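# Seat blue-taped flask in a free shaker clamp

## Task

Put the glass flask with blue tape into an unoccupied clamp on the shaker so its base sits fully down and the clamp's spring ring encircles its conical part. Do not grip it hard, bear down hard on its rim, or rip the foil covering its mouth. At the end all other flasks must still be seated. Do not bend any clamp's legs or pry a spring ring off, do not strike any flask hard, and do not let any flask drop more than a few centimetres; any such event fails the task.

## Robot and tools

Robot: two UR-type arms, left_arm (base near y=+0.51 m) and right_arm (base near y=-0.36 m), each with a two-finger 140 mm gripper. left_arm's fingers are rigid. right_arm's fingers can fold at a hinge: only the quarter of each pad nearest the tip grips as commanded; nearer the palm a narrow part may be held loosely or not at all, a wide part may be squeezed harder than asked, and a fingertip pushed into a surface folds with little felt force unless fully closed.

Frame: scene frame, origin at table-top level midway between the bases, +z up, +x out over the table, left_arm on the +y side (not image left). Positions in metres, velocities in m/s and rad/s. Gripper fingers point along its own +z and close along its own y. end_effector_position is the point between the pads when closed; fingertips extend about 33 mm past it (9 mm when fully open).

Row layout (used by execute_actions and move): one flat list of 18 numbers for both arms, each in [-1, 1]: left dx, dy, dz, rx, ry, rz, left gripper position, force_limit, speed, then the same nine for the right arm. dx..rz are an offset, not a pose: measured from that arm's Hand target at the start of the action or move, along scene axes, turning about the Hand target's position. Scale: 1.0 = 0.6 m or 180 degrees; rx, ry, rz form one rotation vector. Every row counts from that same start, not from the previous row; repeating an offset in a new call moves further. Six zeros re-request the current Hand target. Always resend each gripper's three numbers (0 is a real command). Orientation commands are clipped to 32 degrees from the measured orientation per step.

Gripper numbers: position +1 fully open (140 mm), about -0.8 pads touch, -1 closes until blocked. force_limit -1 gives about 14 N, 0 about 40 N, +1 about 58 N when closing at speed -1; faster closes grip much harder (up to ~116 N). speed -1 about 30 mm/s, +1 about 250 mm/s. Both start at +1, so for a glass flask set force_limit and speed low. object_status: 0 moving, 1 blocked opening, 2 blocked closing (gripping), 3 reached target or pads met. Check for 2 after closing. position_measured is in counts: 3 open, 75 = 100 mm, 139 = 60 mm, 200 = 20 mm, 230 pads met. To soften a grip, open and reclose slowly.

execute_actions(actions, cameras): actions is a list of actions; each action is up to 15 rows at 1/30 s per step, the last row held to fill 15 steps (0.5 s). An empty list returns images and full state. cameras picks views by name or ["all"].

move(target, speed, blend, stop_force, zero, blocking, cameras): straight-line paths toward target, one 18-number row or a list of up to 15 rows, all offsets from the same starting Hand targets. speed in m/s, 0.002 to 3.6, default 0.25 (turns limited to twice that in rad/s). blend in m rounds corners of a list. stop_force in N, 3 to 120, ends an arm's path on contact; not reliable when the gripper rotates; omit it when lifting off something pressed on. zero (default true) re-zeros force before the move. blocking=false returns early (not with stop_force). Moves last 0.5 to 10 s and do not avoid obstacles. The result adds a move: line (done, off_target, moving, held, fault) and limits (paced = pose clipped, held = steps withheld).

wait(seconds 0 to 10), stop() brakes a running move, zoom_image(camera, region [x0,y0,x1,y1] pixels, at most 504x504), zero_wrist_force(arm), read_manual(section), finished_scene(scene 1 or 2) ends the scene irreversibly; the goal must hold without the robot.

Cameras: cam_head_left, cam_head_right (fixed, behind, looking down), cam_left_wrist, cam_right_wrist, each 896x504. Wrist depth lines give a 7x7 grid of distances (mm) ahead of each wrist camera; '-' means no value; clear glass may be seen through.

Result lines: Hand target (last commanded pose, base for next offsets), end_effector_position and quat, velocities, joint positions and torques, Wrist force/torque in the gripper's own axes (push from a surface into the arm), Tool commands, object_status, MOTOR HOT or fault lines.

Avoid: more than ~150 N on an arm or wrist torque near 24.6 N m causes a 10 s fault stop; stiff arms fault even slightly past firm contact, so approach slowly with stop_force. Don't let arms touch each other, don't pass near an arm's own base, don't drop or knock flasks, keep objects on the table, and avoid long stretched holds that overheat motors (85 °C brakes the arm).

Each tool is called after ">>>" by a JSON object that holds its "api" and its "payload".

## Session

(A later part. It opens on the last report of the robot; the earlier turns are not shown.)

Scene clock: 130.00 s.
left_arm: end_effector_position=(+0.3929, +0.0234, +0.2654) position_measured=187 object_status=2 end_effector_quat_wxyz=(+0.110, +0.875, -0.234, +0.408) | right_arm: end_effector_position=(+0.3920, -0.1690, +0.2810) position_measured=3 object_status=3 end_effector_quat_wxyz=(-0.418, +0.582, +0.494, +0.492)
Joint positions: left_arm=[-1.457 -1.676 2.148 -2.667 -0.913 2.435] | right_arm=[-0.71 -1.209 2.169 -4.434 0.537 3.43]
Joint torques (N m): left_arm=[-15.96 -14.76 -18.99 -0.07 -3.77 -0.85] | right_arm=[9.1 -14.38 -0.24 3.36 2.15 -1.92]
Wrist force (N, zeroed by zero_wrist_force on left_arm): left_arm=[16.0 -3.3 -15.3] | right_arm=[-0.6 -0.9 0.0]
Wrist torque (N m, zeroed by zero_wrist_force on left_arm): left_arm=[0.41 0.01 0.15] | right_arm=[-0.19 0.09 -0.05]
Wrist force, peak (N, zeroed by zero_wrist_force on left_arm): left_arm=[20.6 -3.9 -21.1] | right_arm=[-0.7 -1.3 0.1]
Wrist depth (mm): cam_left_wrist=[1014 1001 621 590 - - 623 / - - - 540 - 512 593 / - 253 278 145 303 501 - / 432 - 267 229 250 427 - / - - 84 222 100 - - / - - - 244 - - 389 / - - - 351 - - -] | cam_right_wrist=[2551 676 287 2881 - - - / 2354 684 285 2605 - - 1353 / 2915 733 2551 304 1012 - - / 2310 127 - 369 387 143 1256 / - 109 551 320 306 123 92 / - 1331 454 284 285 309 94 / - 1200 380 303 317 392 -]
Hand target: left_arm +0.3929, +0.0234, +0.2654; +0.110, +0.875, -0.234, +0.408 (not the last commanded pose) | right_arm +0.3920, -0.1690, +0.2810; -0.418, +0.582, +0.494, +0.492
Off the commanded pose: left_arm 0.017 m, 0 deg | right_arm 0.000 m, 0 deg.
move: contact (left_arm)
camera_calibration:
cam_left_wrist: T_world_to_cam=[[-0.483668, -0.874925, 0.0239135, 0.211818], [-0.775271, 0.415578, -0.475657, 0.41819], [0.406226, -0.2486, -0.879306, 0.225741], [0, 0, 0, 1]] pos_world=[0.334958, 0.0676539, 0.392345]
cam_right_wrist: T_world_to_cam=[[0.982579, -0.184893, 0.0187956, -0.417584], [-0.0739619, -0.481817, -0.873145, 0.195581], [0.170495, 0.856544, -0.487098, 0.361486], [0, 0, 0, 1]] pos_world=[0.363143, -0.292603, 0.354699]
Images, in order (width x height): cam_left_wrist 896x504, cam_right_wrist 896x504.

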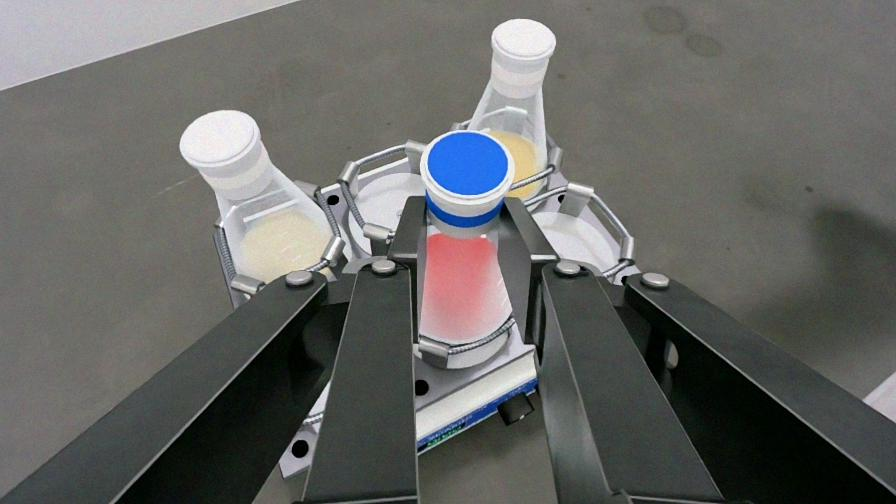

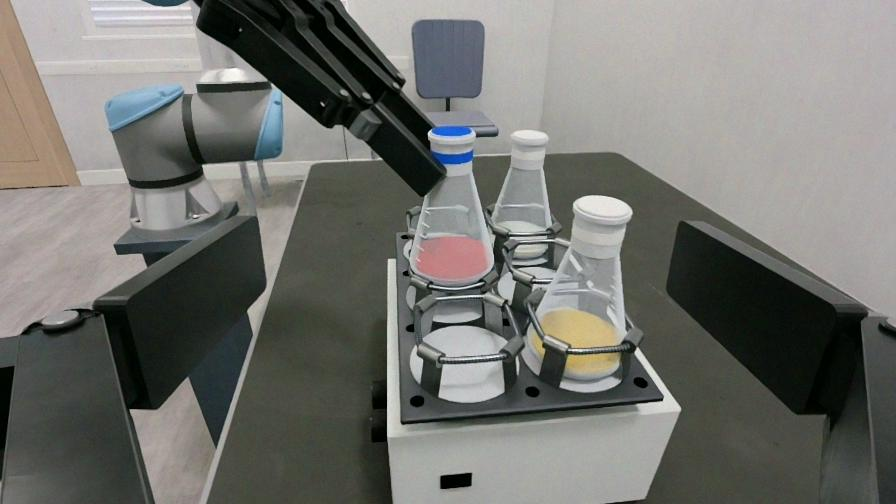

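>>> {"api": "move", "payload": {"target": [0,0,0.0167,0,0,0,-1,-1,-1,0,0,0,0,0,0,1,1,1], "speed": 0.02, "cameras": ["cam_left_wrist","cam_right_wrist","cam_head_left","cam_head_right"]}}

>>> {"api": "zoom_image", "payload": {"camera": "cam_right_wrist", "region": [390, 190, 520, 320]}}

>>> {"api": "zoom_image", "payload": {"camera": "cam_left_wrist", "region": [390, 130, 540, 380]}}

>>> {"api": "zoom_image", "payload": {"camera": "cam_head_left", "region": [435, 110, 495, 190]}}

>>> {"api": "zoom_image", "payload": {"camera": "cam_head_right", "region": [435, 110, 495, 190]}}

Scene clock: 136.37 s.
left_arm: end_effector_position=(+0.3929, +0.0234, +0.2756) position_measured=187 object_status=2 end_effector_quat_wxyz=(+0.110, +0.875, -0.234, +0.408) end_effector_velocity=(+0.000, -0.001, +0.000) end_effector_angular_velocity=(-0.003, -0.001, +0.000) | right_arm: end_effector_position=(+0.3920, -0.1690, +0.2810) position_measured=3 object_status=3 end_effector_quat_wxyz=(-0.418, +0.582, +0.494, +0.492)
Joint positions: left_arm=[-1.457 -1.689 2.13 -2.637 -0.913 2.435] | right_arm=[-0.71 -1.209 2.169 -4.434 0.537 3.43]
Joint velocities: left_arm=[-0.001 0.001 0.002 -0.007 0 0] | right_arm=[within noise]
Joint torques (N m): left_arm=[-10.33 -12.36 -15.17 -5.57 2.47 0.23] | right_arm=[9.86 -15.02 -1.59 3.26 1.87 -1.99]
Wrist force (N, zeroed by zero_wrist_force on left_arm): left_arm=[0.7 0.3 0.0] | right_arm=[-0.6 -1.0 0.0]
Wrist torque (N m, zeroed by zero_wrist_force on left_arm): left_arm=[0.06 -0.17 0.01] | right_arm=[-0.21 0.10 -0.05]
Wrist force, peak (N, zeroed by zero_wrist_force on left_arm): left_arm=[16.5 -3.7 -15.6] | right_arm=[-0.7 -1.3 -0.2]
Wrist depth (mm): cam_left_wrist=[- - 613 - - - 646 / - 535 550 - - - - / - 485 278 145 291 505 504 / 453 438 260 230 255 - - / 420 - 84 225 100 - 430 / - - - - - - - / - - - - - - -] | cam_right_wrist=[- 3023 282 3023 2288 - - / 3139 680 280 317 - 2226 - / 2847 727 2751 302 - - - / 2332 127 710 353 384 133 - / - 109 - 320 312 116 92 / - 1399 - 284 285 - 94 / - 1177 - 301 318 356 -]
Hand target: left_arm +0.3929, +0.0234, +0.2755; +0.110, +0.875, -0.234, +0.408 | right_arm +0.3920, -0.1690, +0.2810; -0.418, +0.582, +0.494, +0.492
Off the commanded pose: left_arm 0.000 m, 0 deg | right_arm 0.000 m, 0 deg.
move: done
camera_calibration:
cam_left_wrist: T_world_to_cam=[[-0.483674, -0.874916, 0.0241085, 0.2115], [-0.775279, 0.415483, -0.475728, 0.423031], [0.406205, -0.248788, -0.879262, 0.234624], [0, 0, 0, 1]] pos_world=[0.334958, 0.0676541, 0.402445]
cam_right_wrist: T_world_to_cam=[[0.982579, -0.184893, 0.0187956, -0.417584], [-0.0739619, -0.481817, -0.873145, 0.195581], [0.170495, 0.856544, -0.487098, 0.361486], [0, 0, 0, 1]] pos_world=[0.363143, -0.292603, 0.354699]

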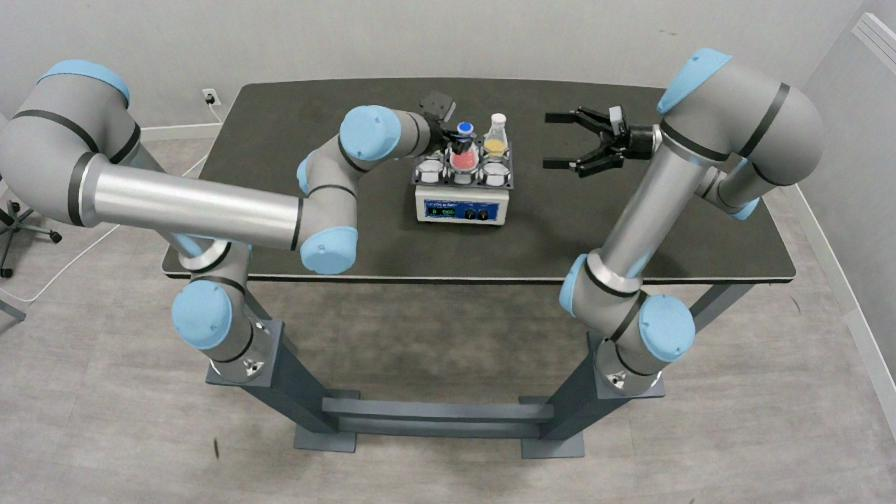

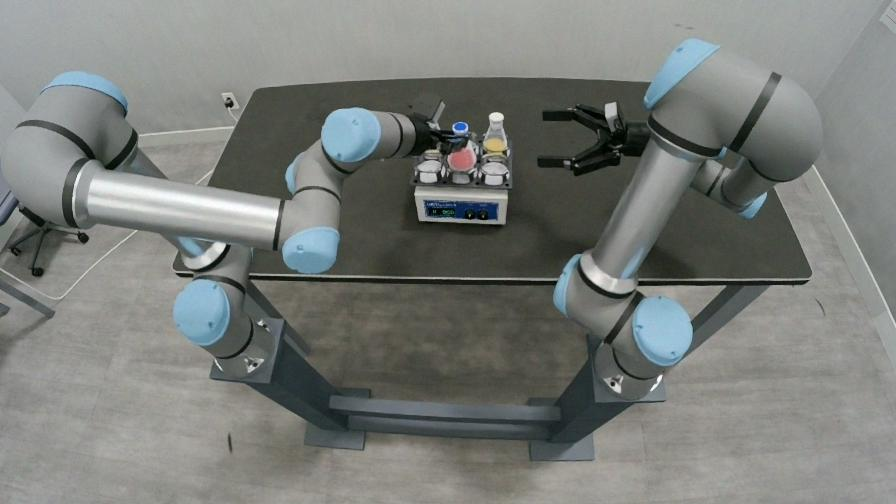

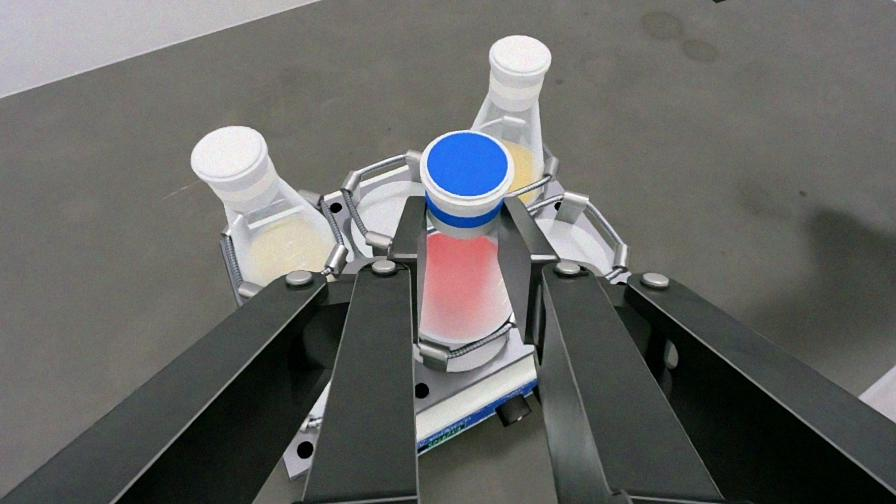

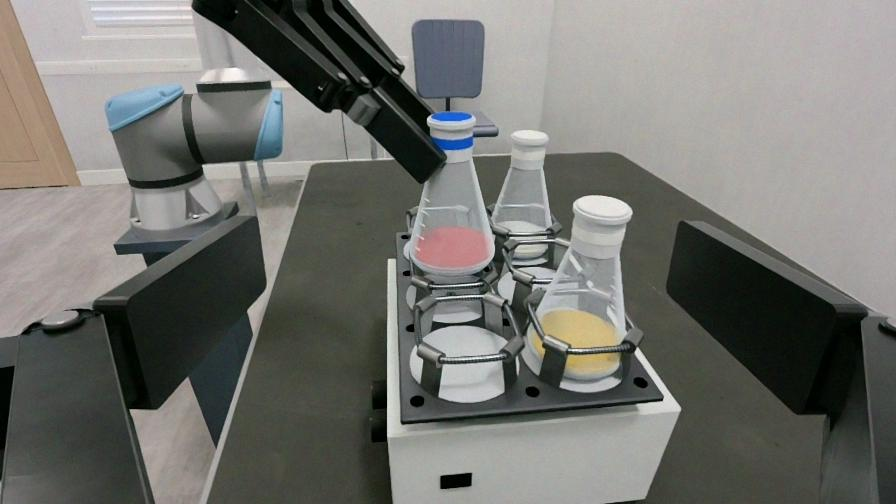

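Scaled by 3.877 from the camera's 896x504 image, which has a finer 1280x720 frame.

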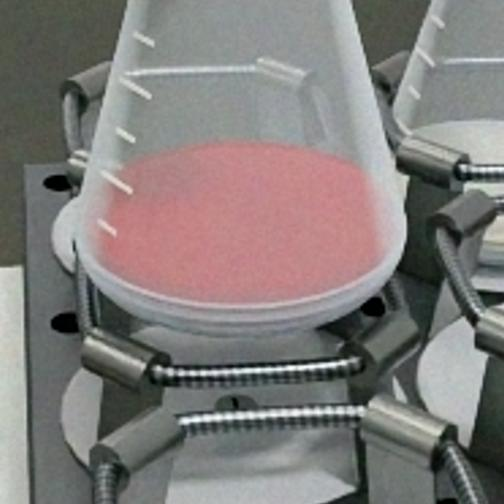

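Scaled by 2.016 from the camera's 896x504 image, which has a finer 1280x720 frame.

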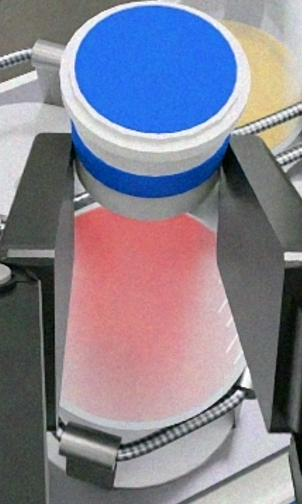

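Scaled by 6.300 from the camera's 896x504 image, which has a finer 1280x720 frame.

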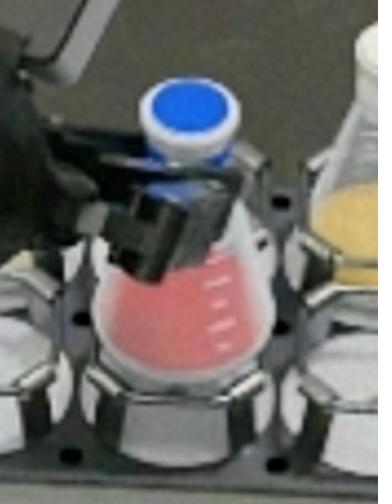

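Scaled by 6.300 from the camera's 896x504 image, which has a finer 1280x720 frame.

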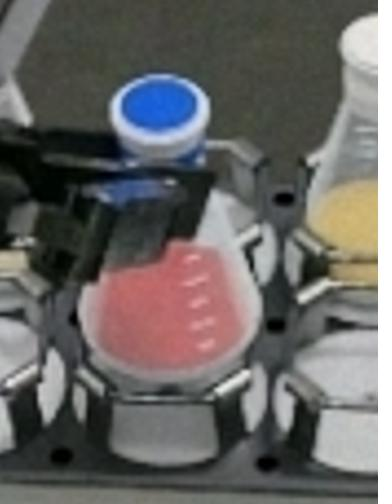

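>>> {"api": "move", "payload": {"target": [-0.0005,0.002,0,0,0,0,-0.98,-0.02,-1,0,0,0,0,0,0,1,1,1], "speed": 0.02}}

>>> {"api": "move", "payload": {"target": [0,0,-0.05,0,0,0,-0.98,-0.02,-1,0,0,0,0,0,0,1,1,1], "speed": 0.008, "stop_force": 20, "cameras": ["cam_left_wrist","cam_right_wrist"]}}

>>> {"api": "zoom_image", "payload": {"camera": "cam_right_wrist", "region": [380, 180, 530, 330]}}

>>> {"api": "zoom_image", "payload": {"camera": "cam_left_wrist", "region": [340, 130, 590, 380]}}

Scene clock: 152.23 s.
left_arm: end_effector_position=(+0.3926, +0.0246, +0.2754) position_measured=188 object_status=2 end_effector_quat_wxyz=(+0.110, +0.875, -0.234, +0.408) | right_arm: end_effector_position=(+0.3920, -0.1690, +0.2810) position_measured=3 object_status=3 end_effector_quat_wxyz=(-0.418, +0.582, +0.494, +0.492)
Joint positions: left_arm=[-1.457 -1.692 2.133 -2.636 -0.913 2.435] | right_arm=[-0.71 -1.209 2.169 -4.434 0.537 3.43]
Joint torques (N m): left_arm=[-15.48 -19.19 -18.99 -2.92 2.47 -1.5] | right_arm=[9.72 -14.67 -2.37 2.94 1.81 -1.94]
Wrist force (N, zeroed by zero_wrist_force on left_arm): left_arm=[1.0 0.1 0.0] | right_arm=[-0.6 -1.0 -0.3]
Wrist torque (N m, zeroed by zero_wrist_force on left_arm): left_arm=[0.02 -0.21 0.04] | right_arm=[-0.21 0.11 -0.05]
Wrist force, peak (N, zeroed by zero_wrist_force on left_arm): left_arm=[1.2 0.2 0.0] | right_arm=[-0.9 -1.2 -0.1]
Wrist depth (mm): cam_left_wrist=[1022 584 607 - 624 - 634 / - - - 517 542 590 569 / 499 - 275 145 - - - / 459 441 266 229 257 449 - / - - 84 225 100 424 - / - - - - - - - / - - - - - - -] | cam_right_wrist=[2524 673 283 2499 - - 1194 / 3222 680 294 319 - 1570 - / 2721 727 - 288 394 1600 - / - 127 - 350 388 133 - / - 109 - 321 307 116 92 / - 1345 - 285 285 - 94 / - 1177 - 300 318 - -]
Hand target: left_arm +0.3926, +0.0246, +0.2755; +0.110, +0.875, -0.234, +0.408 | right_arm +0.3920, -0.1690, +0.2810; -0.418, +0.582, +0.494, +0.492
Off the commanded pose: left_arm 0.000 m, 0 deg | right_arm 0.000 m, 0 deg.
move: done

Scene clock: 154.57 s.
left_arm: end_effector_position=(+0.3926, +0.0246, +0.2657) position_measured=188 object_status=2 end_effector_quat_wxyz=(+0.111, +0.875, -0.234, +0.409) | right_arm: end_effector_position=(+0.3920, -0.1690, +0.2810) position_measured=3 object_status=3 end_effector_quat_wxyz=(-0.418, +0.582, +0.494, +0.492)
Joint positions: left_arm=[-1.457 -1.68 2.15 -2.666 -0.912 2.435] | right_arm=[-0.71 -1.209 2.169 -4.434 0.537 3.43]
Joint torques (N m): left_arm=[-10.75 -15.46 -19.01 -0.22 -1.23 -1.56] | right_arm=[9.18 -14.19 -1.47 3.03 2.18 -2.18]
Wrist force (N, zeroed by zero_wrist_force on left_arm): left_arm=[14.7 0.7 -11.1] | right_arm=[-0.5 -1.1 0.0]
Wrist torque (N m, zeroed by zero_wrist_force on left_arm): left_arm=[0.03 0.01 0.07] | right_arm=[-0.22 0.09 -0.05]
Wrist force, peak (N, zeroed by zero_wrist_force on left_arm): left_arm=[19.5 0.9 -17.3] | right_arm=[-0.8 -1.2 0.1]
Wrist depth (mm): cam_left_wrist=[- 1255 599 605 - - - / 547 - - - 520 522 539 / - - 286 145 - - 527 / - - 245 - 245 - - / 393 - 84 220 100 - - / - - - 246 - - - / - - - - - - -] | cam_right_wrist=[2782 662 290 2499 2499 1724 1256 / 2814 680 285 2551 2721 - 1230 / 2661 714 - 301 - - 1139 / 2377 127 - 368 386 132 - / - 109 - 319 311 116 92 / - 1282 - 277 286 - 95 / - 1206 - 300 318 - -]
Hand target: left_arm +0.3926, +0.0246, +0.2657; +0.111, +0.875, -0.234, +0.409 (not the last commanded pose) | right_arm +0.3920, -0.1690, +0.2810; -0.418, +0.582, +0.494, +0.492
Off the commanded pose: left_arm 0.020 m, 0 deg | right_arm 0.000 m, 0 deg.
move: contact (left_arm)
camera_calibration:
cam_left_wrist: T_world_to_cam=[[-0.483627, -0.87494, 0.0241856, 0.212599], [-0.775251, 0.415369, -0.475872, 0.417645], [0.406314, -0.248895, -0.879182, 0.226279], [0, 0, 0, 1]] pos_world=[0.334658, 0.0688541, 0.392544]
cam_right_wrist: T_world_to_cam=[[0.982579, -0.184893, 0.0187956, -0.417584], [-0.0739619, -0.481817, -0.873145, 0.195581], [0.170495, 0.856544, -0.487098, 0.361486], [0, 0, 0, 1]] pos_world=[0.363143, -0.292603, 0.354699]
Images, in order (width x height): cam_left_wrist 896x504, cam_right_wrist 896x504.

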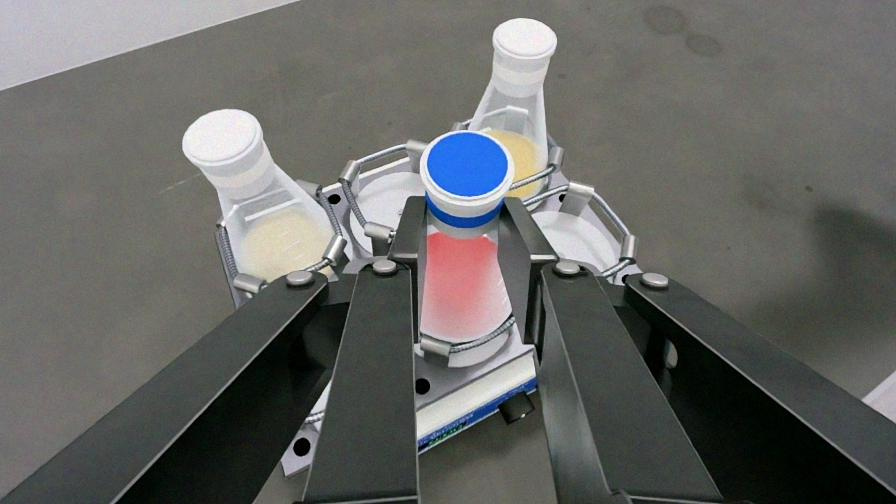

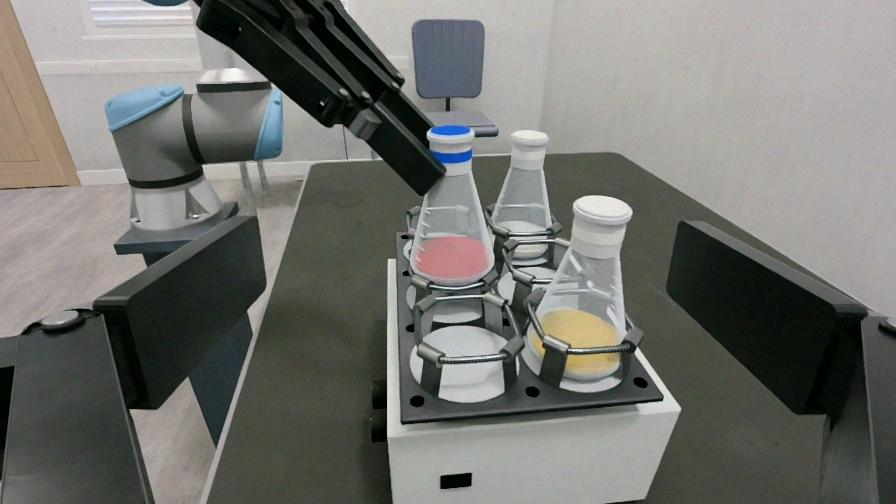

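Scaled by 3.360 from the camera's 896x504 image, which has a finer 1280x720 frame.

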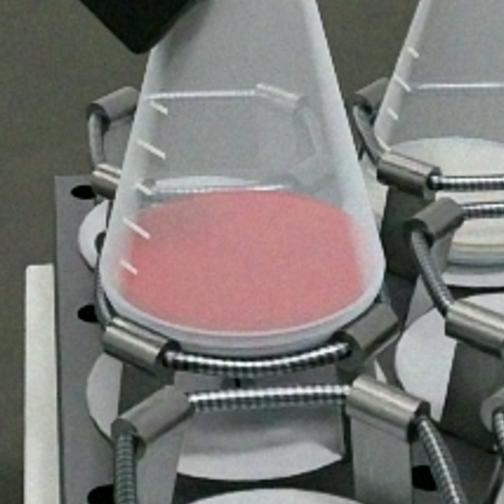

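Scaled by 2.016 from the camera's 896x504 image, which has a finer 1280x720 frame.

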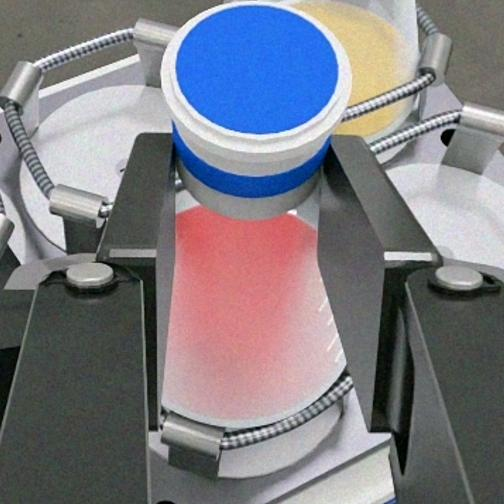

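>>> {"api": "move", "payload": {"target": [0,0,-0.06,0,0,0,-0.98,-0.02,-1,0,0,0,0,0,0,1,1,1], "speed": 0.008, "stop_force": 32, "zero": false, "cameras": ["cam_right_wrist","cam_left_wrist"]}}

Scene clock: 162.90 s.
left_arm: end_effector_position=(+0.3926, +0.0245, +0.2650) position_measured=188 object_status=2 end_effector_quat_wxyz=(+0.111, +0.875, -0.234, +0.409) | right_arm: end_effector_position=(+0.3920, -0.1690, +0.2810) position_measured=3 object_status=3 end_effector_quat_wxyz=(-0.418, +0.582, +0.494, +0.492)
Joint positions: left_arm=[-1.457 -1.678 2.152 -2.669 -0.912 2.435] | right_arm=[-0.71 -1.209 2.169 -4.434 0.537 3.43]
Joint torques (N m): left_arm=[-0.77 -11.66 -15 1.95 -3.91 -1.47] | right_arm=[8.73 -14.53 -1.27 2.76 1.79 -1.8]
Wrist force (N, zeroed by zero_wrist_force on left_arm): left_arm=[20.2 0.8 -18.3] | right_arm=[-0.5 -1.1 0.0]
Wrist torque (N m, zeroed by zero_wrist_force on left_arm): left_arm=[0.04 0.08 0.10] | right_arm=[-0.22 0.08 -0.05]
Wrist force, peak (N, zeroed by zero_wrist_force on left_arm): left_arm=[26.6 0.1 -26.8] | right_arm=[-0.6 -1.3 -0.3]
Wrist depth (mm): cam_left_wrist=[984 - - - - - 621 / - 547 535 534 - - 557 / 481 260 299 145 283 - 492 / - 441 262 162 250 436 - / - - 84 223 99 414 - / - - - - - - - / - - - - - - -] | cam_right_wrist=[2551 267 290 2524 - - 1172 / 2267 684 287 2633 2332 1814 - / 2986 738 3180 300 429 - 1316 / 2332 127 - 355 385 133 1237 / - 109 - 321 306 116 92 / - 1309 465 284 285 335 94 / - 1183 383 302 318 387 -]
Hand target: left_arm +0.3926, +0.0245, +0.2650; +0.111, +0.875, -0.234, +0.409 (not the last commanded pose) | right_arm +0.3920, -0.1690, +0.2810; -0.418, +0.582, +0.494, +0.492
Off the commanded pose: left_arm 0.035 m, 0 deg | right_arm 0.000 m, 0 deg.
move: contact (left_arm)
camera_calibration:
cam_left_wrist: T_world_to_cam=[[-0.483641, -0.874914, 0.0248239, 0.212369], [-0.7752, 0.415007, -0.476272, 0.417474], [0.406395, -0.249588, -0.878948, 0.22559], [0, 0, 0, 1]] pos_world=[0.334658, 0.0688551, 0.391841]
cam_right_wrist: T_world_to_cam=[[0.982579, -0.184893, 0.0187956, -0.417584], [-0.0739619, -0.481817, -0.873145, 0.195581], [0.170495, 0.856544, -0.487098, 0.361486], [0, 0, 0, 1]] pos_world=[0.363143, -0.292603, 0.354699]
Images, in order (width x height): cam_left_wrist 896x504, cam_right_wrist 896x504.

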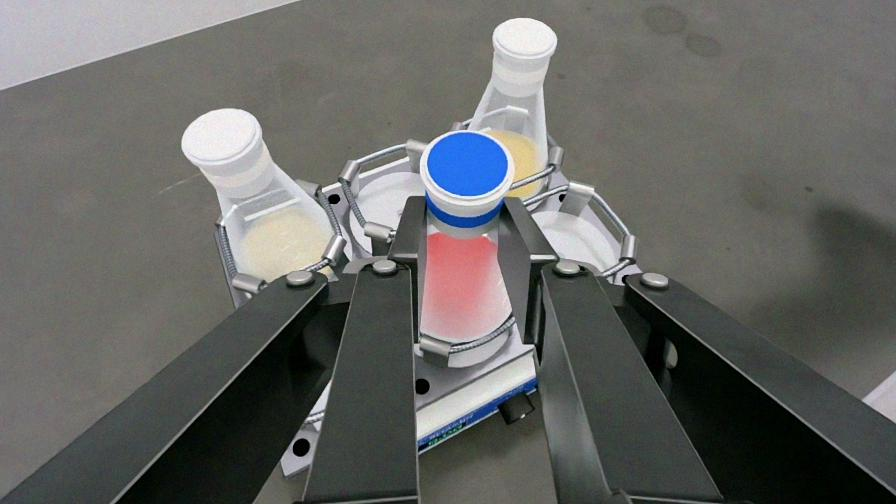

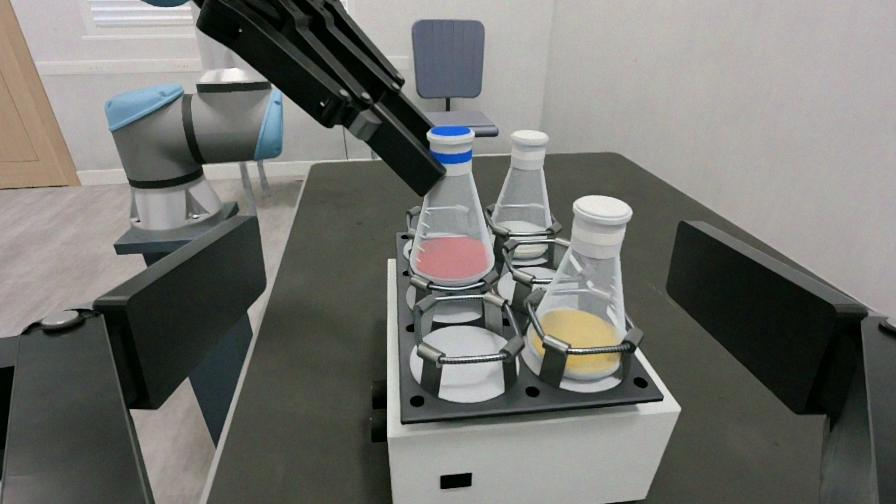

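>>> {"api": "zoom_image", "payload": {"camera": "cam_right_wrist", "region": [370, 190, 550, 330]}}

>>> {"api": "zoom_image", "payload": {"camera": "cam_left_wrist", "region": [340, 130, 590, 380]}}

Scaled by 2.800 from the camera's 896x504 image, which has a finer 1280x720 frame.

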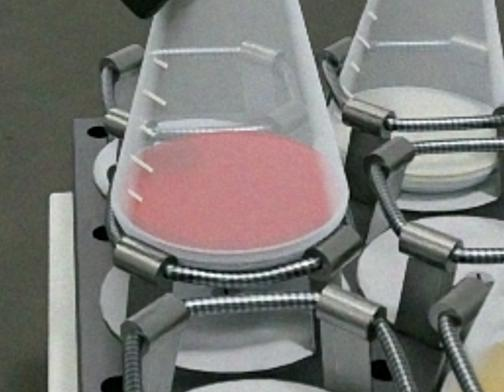

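Scaled by 2.016 from the camera's 896x504 image, which has a finer 1280x720 frame.

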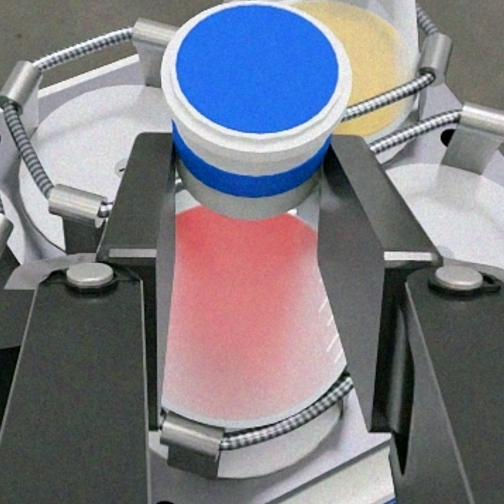

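>>> {"api": "move", "payload": {"target": [0,0,-0.06,0,0,0,-0.98,-0.02,-1,0,0,0,0,0,0,1,1,1], "speed": 0.008, "stop_force": 42, "zero": false, "cameras": ["cam_right_wrist","cam_left_wrist"]}}

>>> {"api": "zoom_image", "payload": {"camera": "cam_right_wrist", "region": [370, 190, 550, 330]}}

>>> {"api": "zoom_image", "payload": {"camera": "cam_left_wrist", "region": [340, 130, 590, 380]}}

Scene clock: 166.03 s.
left_arm: end_effector_position=(+0.3926, +0.0244, +0.2636) position_measured=188 object_status=2 end_effector_quat_wxyz=(+0.111, +0.875, -0.234, +0.409) | right_arm: end_effector_position=(+0.3920, -0.1690, +0.2810) position_measured=3 object_status=3 end_effector_quat_wxyz=(-0.418, +0.582, +0.494, +0.492)
Joint positions: left_arm=[-1.457 -1.677 2.155 -2.674 -0.912 2.435] | right_arm=[-0.71 -1.209 2.169 -4.434 0.537 3.43]
Joint torques (N m): left_arm=[-1.37 -7.64 -10.21 4.43 -6.11 -1.59] | right_arm=[9.35 -15.47 -2.19 2.59 1.87 -1.7]
Wrist force (N, zeroed by zero_wrist_force on left_arm): left_arm=[30.1 -0.5 -19.9] | right_arm=[-0.9 -1.3 -0.2]
Wrist torque (N m, zeroed by zero_wrist_force on left_arm): left_arm=[0.19 0.11 0.11] | right_arm=[-0.27 0.15 -0.05]
Wrist force, peak (N, zeroed by zero_wrist_force on left_arm): left_arm=[35.4 -1.2 -30.6] | right_arm=[-0.9 -1.3 -0.2]
Wrist depth (mm): cam_left_wrist=[- - 572 589 577 - 633 / - - - 563 543 532 528 / - - 296 145 285 - - / - - 253 161 281 438 453 / - - 84 218 99 - - / - - - 246 - - - / - - - - - - -] | cam_right_wrist=[- 432 293 2847 - - - / 3265 688 287 2424 - 1689 - / 2751 729 2782 303 - - - / 2401 127 - 354 336 133 1123 / - 109 - 319 312 116 92 / - 1324 - 287 284 - 94 / - 1224 - 301 319 - -]
Hand target: left_arm +0.3926, +0.0244, +0.2637; +0.111, +0.875, -0.234, +0.409 (not the last commanded pose) | right_arm +0.3920, -0.1690, +0.2810; -0.418, +0.582, +0.494, +0.492
Off the commanded pose: left_arm 0.035 m, 0 deg | right_arm 0.000 m, 0 deg.
move: contact (left_arm)
camera_calibration:
cam_left_wrist: T_world_to_cam=[[-0.483573, -0.874941, 0.0252162, 0.212318], [-0.775183, 0.414703, -0.476563, 0.416894], [0.406508, -0.25, -0.878778, 0.224308], [0, 0, 0, 1]] pos_world=[0.334657, 0.0689554, 0.39044]
cam_right_wrist: T_world_to_cam=[[0.982579, -0.184893, 0.0187956, -0.417584], [-0.0739619, -0.481817, -0.873145, 0.195581], [0.170495, 0.856544, -0.487098, 0.361486], [0, 0, 0, 1]] pos_world=[0.363143, -0.292603, 0.354699]
Images, in order (width x height): cam_left_wrist 896x504, cam_right_wrist 896x504.

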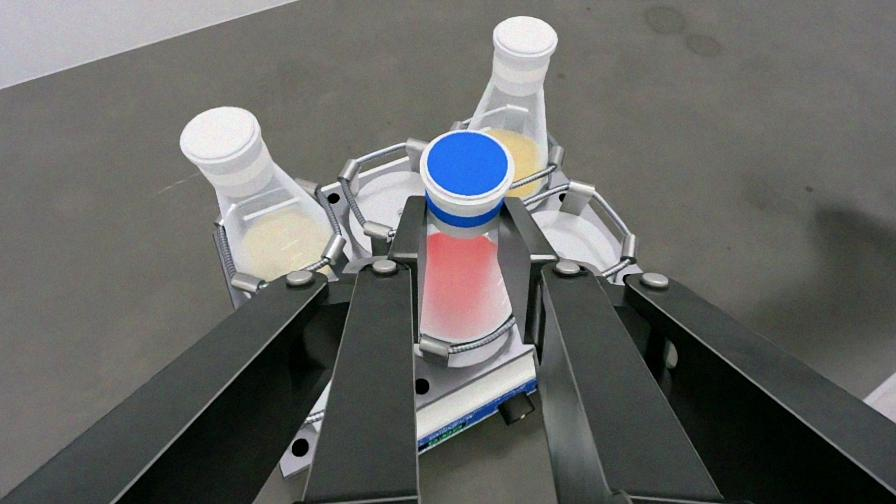

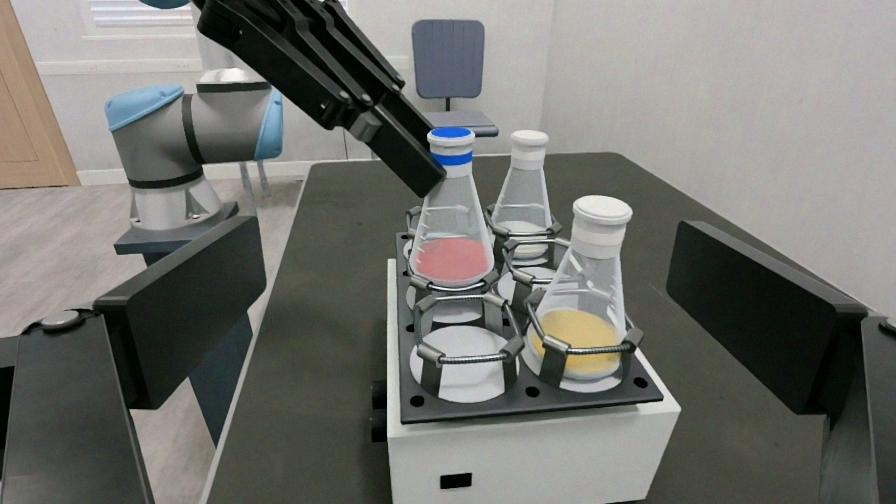

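Scaled by 2.800 from the camera's 896x504 image, which has a finer 1280x720 frame.

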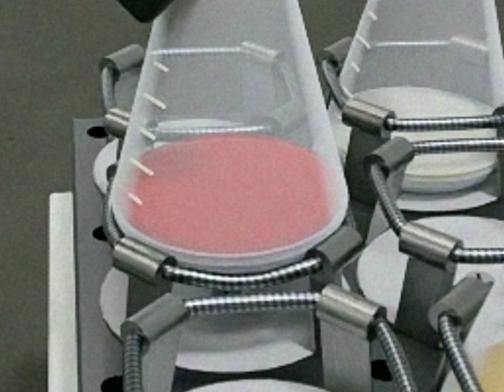

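Scaled by 2.016 from the camera's 896x504 image, which has a finer 1280x720 frame.

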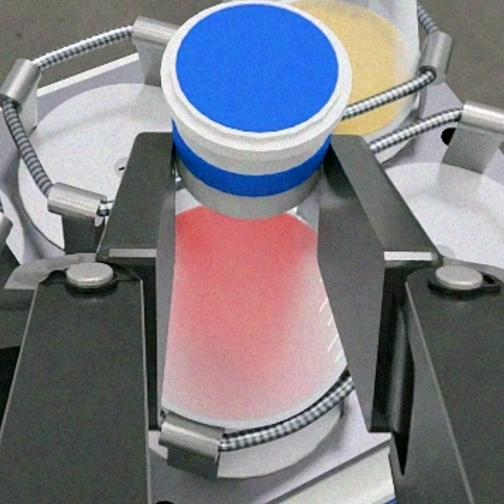

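>>> {"api": "move", "payload": {"target": [0.0017,0.0,-0.001,0,0,0,-0.98,-0.02,-1,0,0,0,0,0,0,1,1,1], "speed": 0.01}}

>>> {"api": "move", "payload": {"target": [0,0,-0.06,0,0,0,-0.98,-0.02,-1,0,0,0,0,0,0,1,1,1], "speed": 0.008, "stop_force": 52, "zero": false, "cameras": ["cam_right_wrist","cam_left_wrist"]}}

>>> {"api": "zoom_image", "payload": {"camera": "cam_right_wrist", "region": [370, 190, 550, 330]}}

>>> {"api": "zoom_image", "payload": {"camera": "cam_left_wrist", "region": [340, 130, 590, 380]}}

Scene clock: 169.27 s.
left_arm: end_effector_position=(+0.3936, +0.0244, +0.2631) position_measured=188 object_status=2 end_effector_quat_wxyz=(+0.111, +0.875, -0.234, +0.409) | right_arm: end_effector_position=(+0.3920, -0.1690, +0.2810) position_measured=3 object_status=3 end_effector_quat_wxyz=(-0.418, +0.582, +0.494, +0.492)
Joint positions: left_arm=[-1.454 -1.674 2.155 -2.679 -0.914 2.438] | right_arm=[-0.71 -1.209 2.169 -4.434 0.537 3.43]
Joint torques (N m): left_arm=[9.8 10.05 -2.93 6.68 -5.92 0.81] | right_arm=[7.49 -16.2 -2.4 2.54 1.91 -1.77]
Wrist force (N, zeroed by zero_wrist_force on left_arm): left_arm=[33.4 1.3 -35.0] | right_arm=[-0.4 -1.0 -0.2]
Wrist torque (N m, zeroed by zero_wrist_force on left_arm): left_arm=[-0.04 0.11 -0.02] | right_arm=[-0.22 0.05 -0.05]
Wrist force, peak (N, zeroed by zero_wrist_force on left_arm): left_arm=[34.2 0.8 -35.8] | right_arm=[-0.3 -1.4 -0.5]
Wrist depth (mm): cam_left_wrist=[- 584 - 573 - - - / - - - 538 - - - / 470 457 294 145 - 535 - / 459 424 246 229 122 - 458 / - - 84 221 99 - - / - - - - - - - / - - - - - - -] | cam_right_wrist=[- 424 291 2751 - - - / 2814 686 286 2499 - - - / 2814 714 3309 305 391 1700 1368 / 2332 127 - 368 384 132 - / - 109 - 338 314 116 92 / - 1391 433 283 289 - 95 / - 1200 379 302 319 372 -]
Hand target: left_arm +0.3936, +0.0244, +0.2631; +0.111, +0.875, -0.234, +0.409 | right_arm +0.3920, -0.1690, +0.2810; -0.418, +0.582, +0.494, +0.492
Off the commanded pose: left_arm 0.000 m, 0 deg | right_arm 0.000 m, 0 deg.
move: done

Scene clock: 170.37 s.
left_arm: end_effector_position=(+0.3937, +0.0243, +0.2625) position_measured=188 object_status=2 end_effector_quat_wxyz=(+0.111, +0.875, -0.234, +0.409) | right_arm: end_effector_position=(+0.3920, -0.1690, +0.2810) position_measured=3 object_status=3 end_effector_quat_wxyz=(-0.418, +0.582, +0.494, +0.492)
Joint positions: left_arm=[-1.454 -1.673 2.156 -2.681 -0.914 2.438] | right_arm=[-0.71 -1.209 2.169 -4.434 0.537 3.43]
Joint torques (N m): left_arm=[9.95 -5.26 -7.81 7.02 -6.17 -0.18] | right_arm=[8.11 -14.37 -1.32 2.51 2.04 -1.75]
Wrist force (N, zeroed by zero_wrist_force on left_arm): left_arm=[33.3 0.0 -23.4] | right_arm=[-0.4 -0.9 0.2]
Wrist torque (N m, zeroed by zero_wrist_force on left_arm): left_arm=[0.08 0.09 0.01] | right_arm=[-0.19 0.06 -0.05]
Wrist force, peak (N, zeroed by zero_wrist_force on left_arm): left_arm=[40.7 -0.8 -37.9] | right_arm=[-0.6 -1.4 -0.2]
Wrist depth (mm): cam_left_wrist=[1031 - - - 584 - 639 / 528 539 - 540 534 517 - / 476 463 280 146 472 - 491 / 429 423 264 160 281 471 458 / 401 - 84 221 99 - 393 / - - - - - - 386 / - - - - - - -] | cam_right_wrist=[2814 422 289 2950 2424 - 1200 / 2691 680 286 2814 - - 1224 / 2915 727 2499 304 - - 1368 / 2310 127 - 370 386 133 1206 / - 109 - 321 311 116 92 / - 1360 447 285 285 - 94 / - 1296 - 301 318 366 -]
Hand target: left_arm +0.3937, +0.0243, +0.2625; +0.111, +0.875, -0.234, +0.409 (not the last commanded pose) | right_arm +0.3920, -0.1690, +0.2810; -0.418, +0.582, +0.494, +0.492
Off the commanded pose: left_arm 0.035 m, 0 deg | right_arm 0.000 m, 0 deg.
move: contact (left_arm)
camera_calibration:
cam_left_wrist: T_world_to_cam=[[-0.483578, -0.874922, 0.025761, 0.212533], [-0.775132, 0.41438, -0.476927, 0.417284], [0.406599, -0.250599, -0.878565, 0.222748], [0, 0, 0, 1]] pos_world=[0.335657, 0.0688562, 0.389237]
cam_right_wrist: T_world_to_cam=[[0.982579, -0.184893, 0.0187956, -0.417584], [-0.0739619, -0.481817, -0.873145, 0.195581], [0.170495, 0.856544, -0.487098, 0.361486], [0, 0, 0, 1]] pos_world=[0.363143, -0.292603, 0.354699]
Images, in order (width x height): cam_left_wrist 896x504, cam_right_wrist 896x504.

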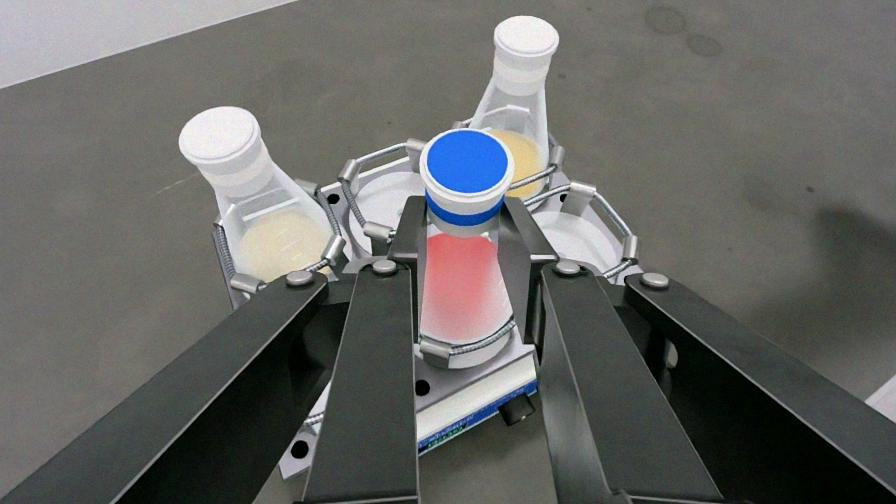

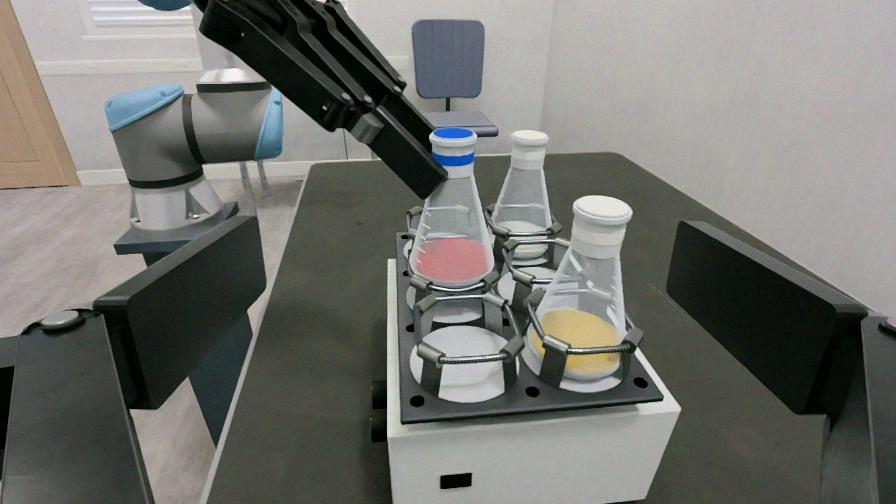

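Scaled by 2.800 from the camera's 896x504 image, which has a finer 1280x720 frame.

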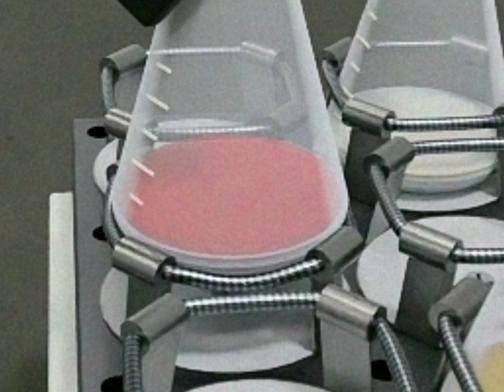

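Scaled by 2.016 from the camera's 896x504 image, which has a finer 1280x720 frame.

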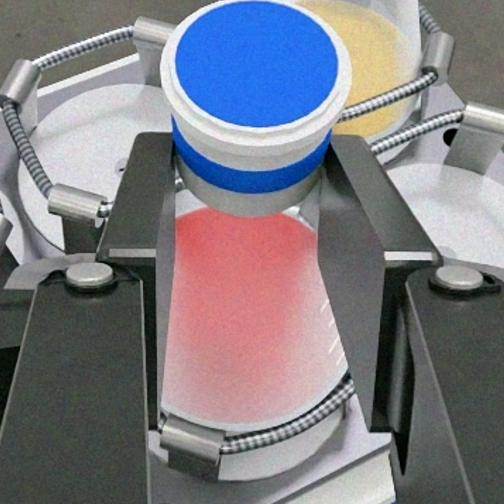

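>>> {"api": "move", "payload": {"target": [[0,-0.0095,-0.0003,0.0191,0,0,-0.98,-0.02,-1,0,0,0,0,0,0,1,1,1],[0.0095,0,-0.0008,0,0.0191,0,-0.98,-0.02,-1,0,0,0,0,0,0,1,1,1],[0,0.0095,-0.0057,-0.0191,0,0,-0.98,-0.02,-1,0,0,0,0,0,0,1,1,1],[-0.0095,0,-0.0082,0,-0.0191,0,-0.98,-0.02,-1,0,0,0,0,0,0,1,1,1],[0,0,-0.0075,0,0,0,-0.98,-0.02,-1,0,0,0,0,0,0,1,1,1]], "speed": 0.02, "blend": [0.002,0.002,0.002,0.002,0], "cameras": ["cam_right_wrist","cam_left_wrist"]}}

>>> {"api": "zoom_image", "payload": {"camera": "cam_right_wrist", "region": [370, 190, 550, 330]}}

>>> {"api": "zoom_image", "payload": {"camera": "cam_left_wrist", "region": [340, 130, 590, 380]}}

Scene clock: 190.03 s.
left_arm: end_effector_position=(+0.3937, +0.0243, +0.2581) position_measured=188 object_status=2 end_effector_quat_wxyz=(+0.112, +0.875, -0.234, +0.409) end_effector_velocity=(+0.000, +0.000, +0.000) end_effector_angular_velocity=(+0.001, -0.004, +0.001) | right_arm: end_effector_position=(+0.3920, -0.1690, +0.2810) position_measured=3 object_status=3 end_effector_quat_wxyz=(-0.418, +0.582, +0.494, +0.492)
Joint positions: left_arm=[-1.454 -1.667 2.163 -2.695 -0.914 2.438] | right_arm=[-0.71 -1.209 2.169 -4.434 0.537 3.43]
Joint velocities: left_arm=[-0.002 0 0.001 0 0.005 0] | right_arm=[within noise]
Joint torques (N m): left_arm=[-4.7 13.27 11.39 7.01 -0.82 1.12] | right_arm=[7.32 -14.51 -1.07 1.95 2.04 -2.11]
Wrist force (N, zeroed by zero_wrist_force on left_arm): left_arm=[32.8 9.8 -38.3] | right_arm=[-0.6 -1.0 0.0]
Wrist torque (N m, zeroed by zero_wrist_force on left_arm): left_arm=[-0.35 0.23 0.07] | right_arm=[-0.20 0.10 -0.05]
Wrist force, peak (N, zeroed by zero_wrist_force on left_arm): left_arm=[43.8 -19.6 -61.0] | right_arm=[-0.7 -1.3 -0.2]
Wrist depth (mm): cam_left_wrist=[- - - - 602 636 634 / - - 527 528 316 - - / 448 254 290 143 292 500 485 / 430 258 260 229 244 422 - / - - 84 216 99 - - / - - - - - - - / - - - - - - -] | cam_right_wrist=[- 272 305 2847 - 1654 - / 2424 680 289 2605 3401 - - / 2473 729 - 305 388 1913 1194 / 2354 127 - 355 392 133 - / - 109 - 320 315 116 92 / - 1432 - 285 285 - 94 / - 1206 377 301 318 358 -]
Hand target: left_arm +0.3937, +0.0243, +0.2580; +0.111, +0.875, -0.234, +0.409 | right_arm +0.3920, -0.1690, +0.2810; -0.418, +0.582, +0.494, +0.492
Off the commanded pose: left_arm 0.000 m, 0 deg | right_arm 0.000 m, 0 deg.
move: done
camera_calibration:
cam_left_wrist: T_world_to_cam=[[-0.48347, -0.874969, 0.0261827, 0.212497], [-0.77526, 0.414103, -0.476959, 0.415385], [0.406482, -0.250894, -0.878535, 0.218977], [0, 0, 0, 1]] pos_world=[0.335757, 0.0688564, 0.384937]
cam_right_wrist: T_world_to_cam=[[0.982579, -0.184893, 0.0187956, -0.417584], [-0.0739619, -0.481817, -0.873145, 0.195581], [0.170495, 0.856544, -0.487098, 0.361486], [0, 0, 0, 1]] pos_world=[0.363143, -0.292603, 0.354699]
Images, in order (width x height): cam_left_wrist 896x504, cam_right_wrist 896x504.

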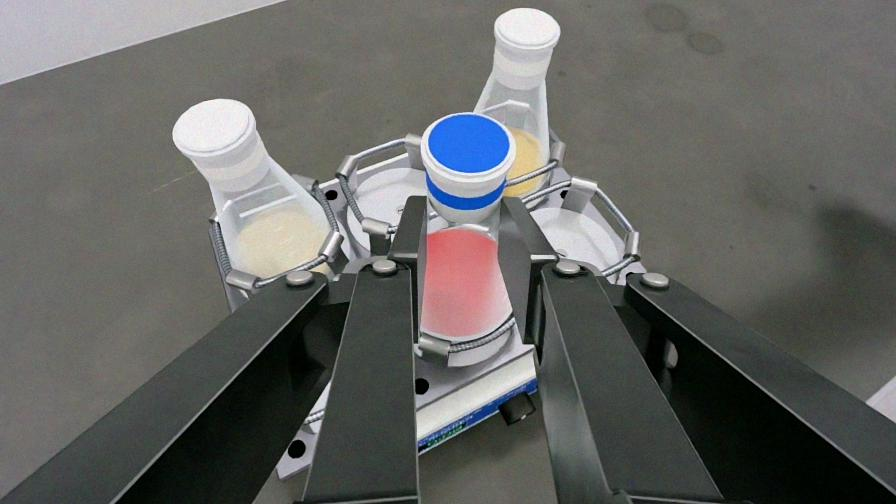

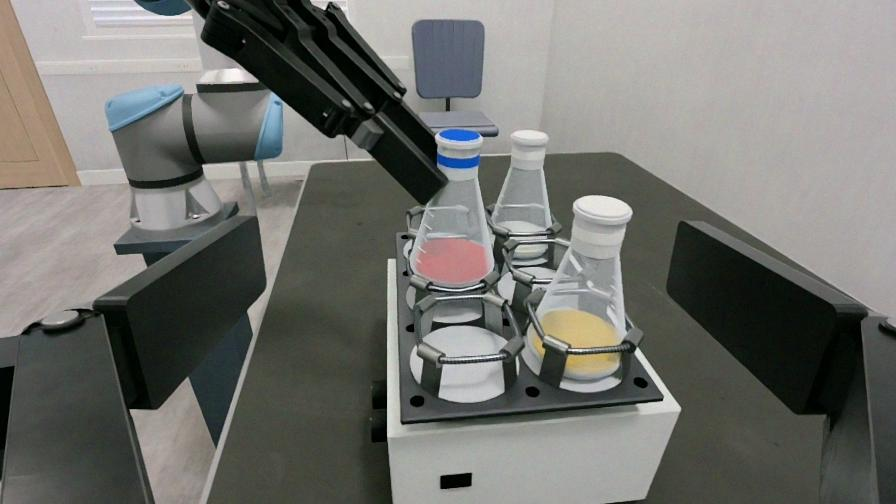

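Scaled by 2.800 from the camera's 896x504 image, which has a finer 1280x720 frame.

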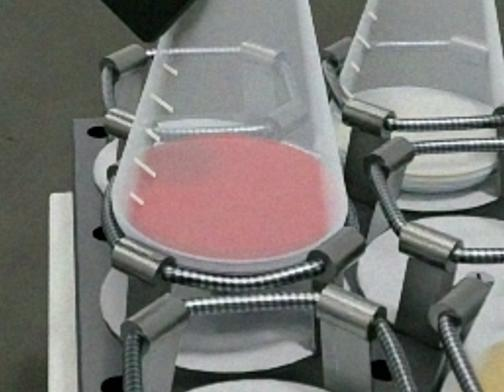

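Scaled by 2.016 from the camera's 896x504 image, which has a finer 1280x720 frame.

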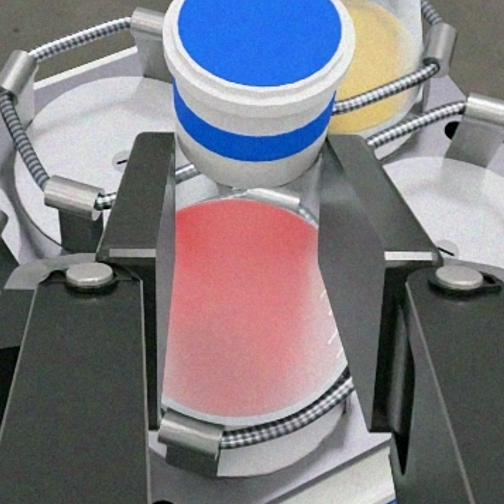

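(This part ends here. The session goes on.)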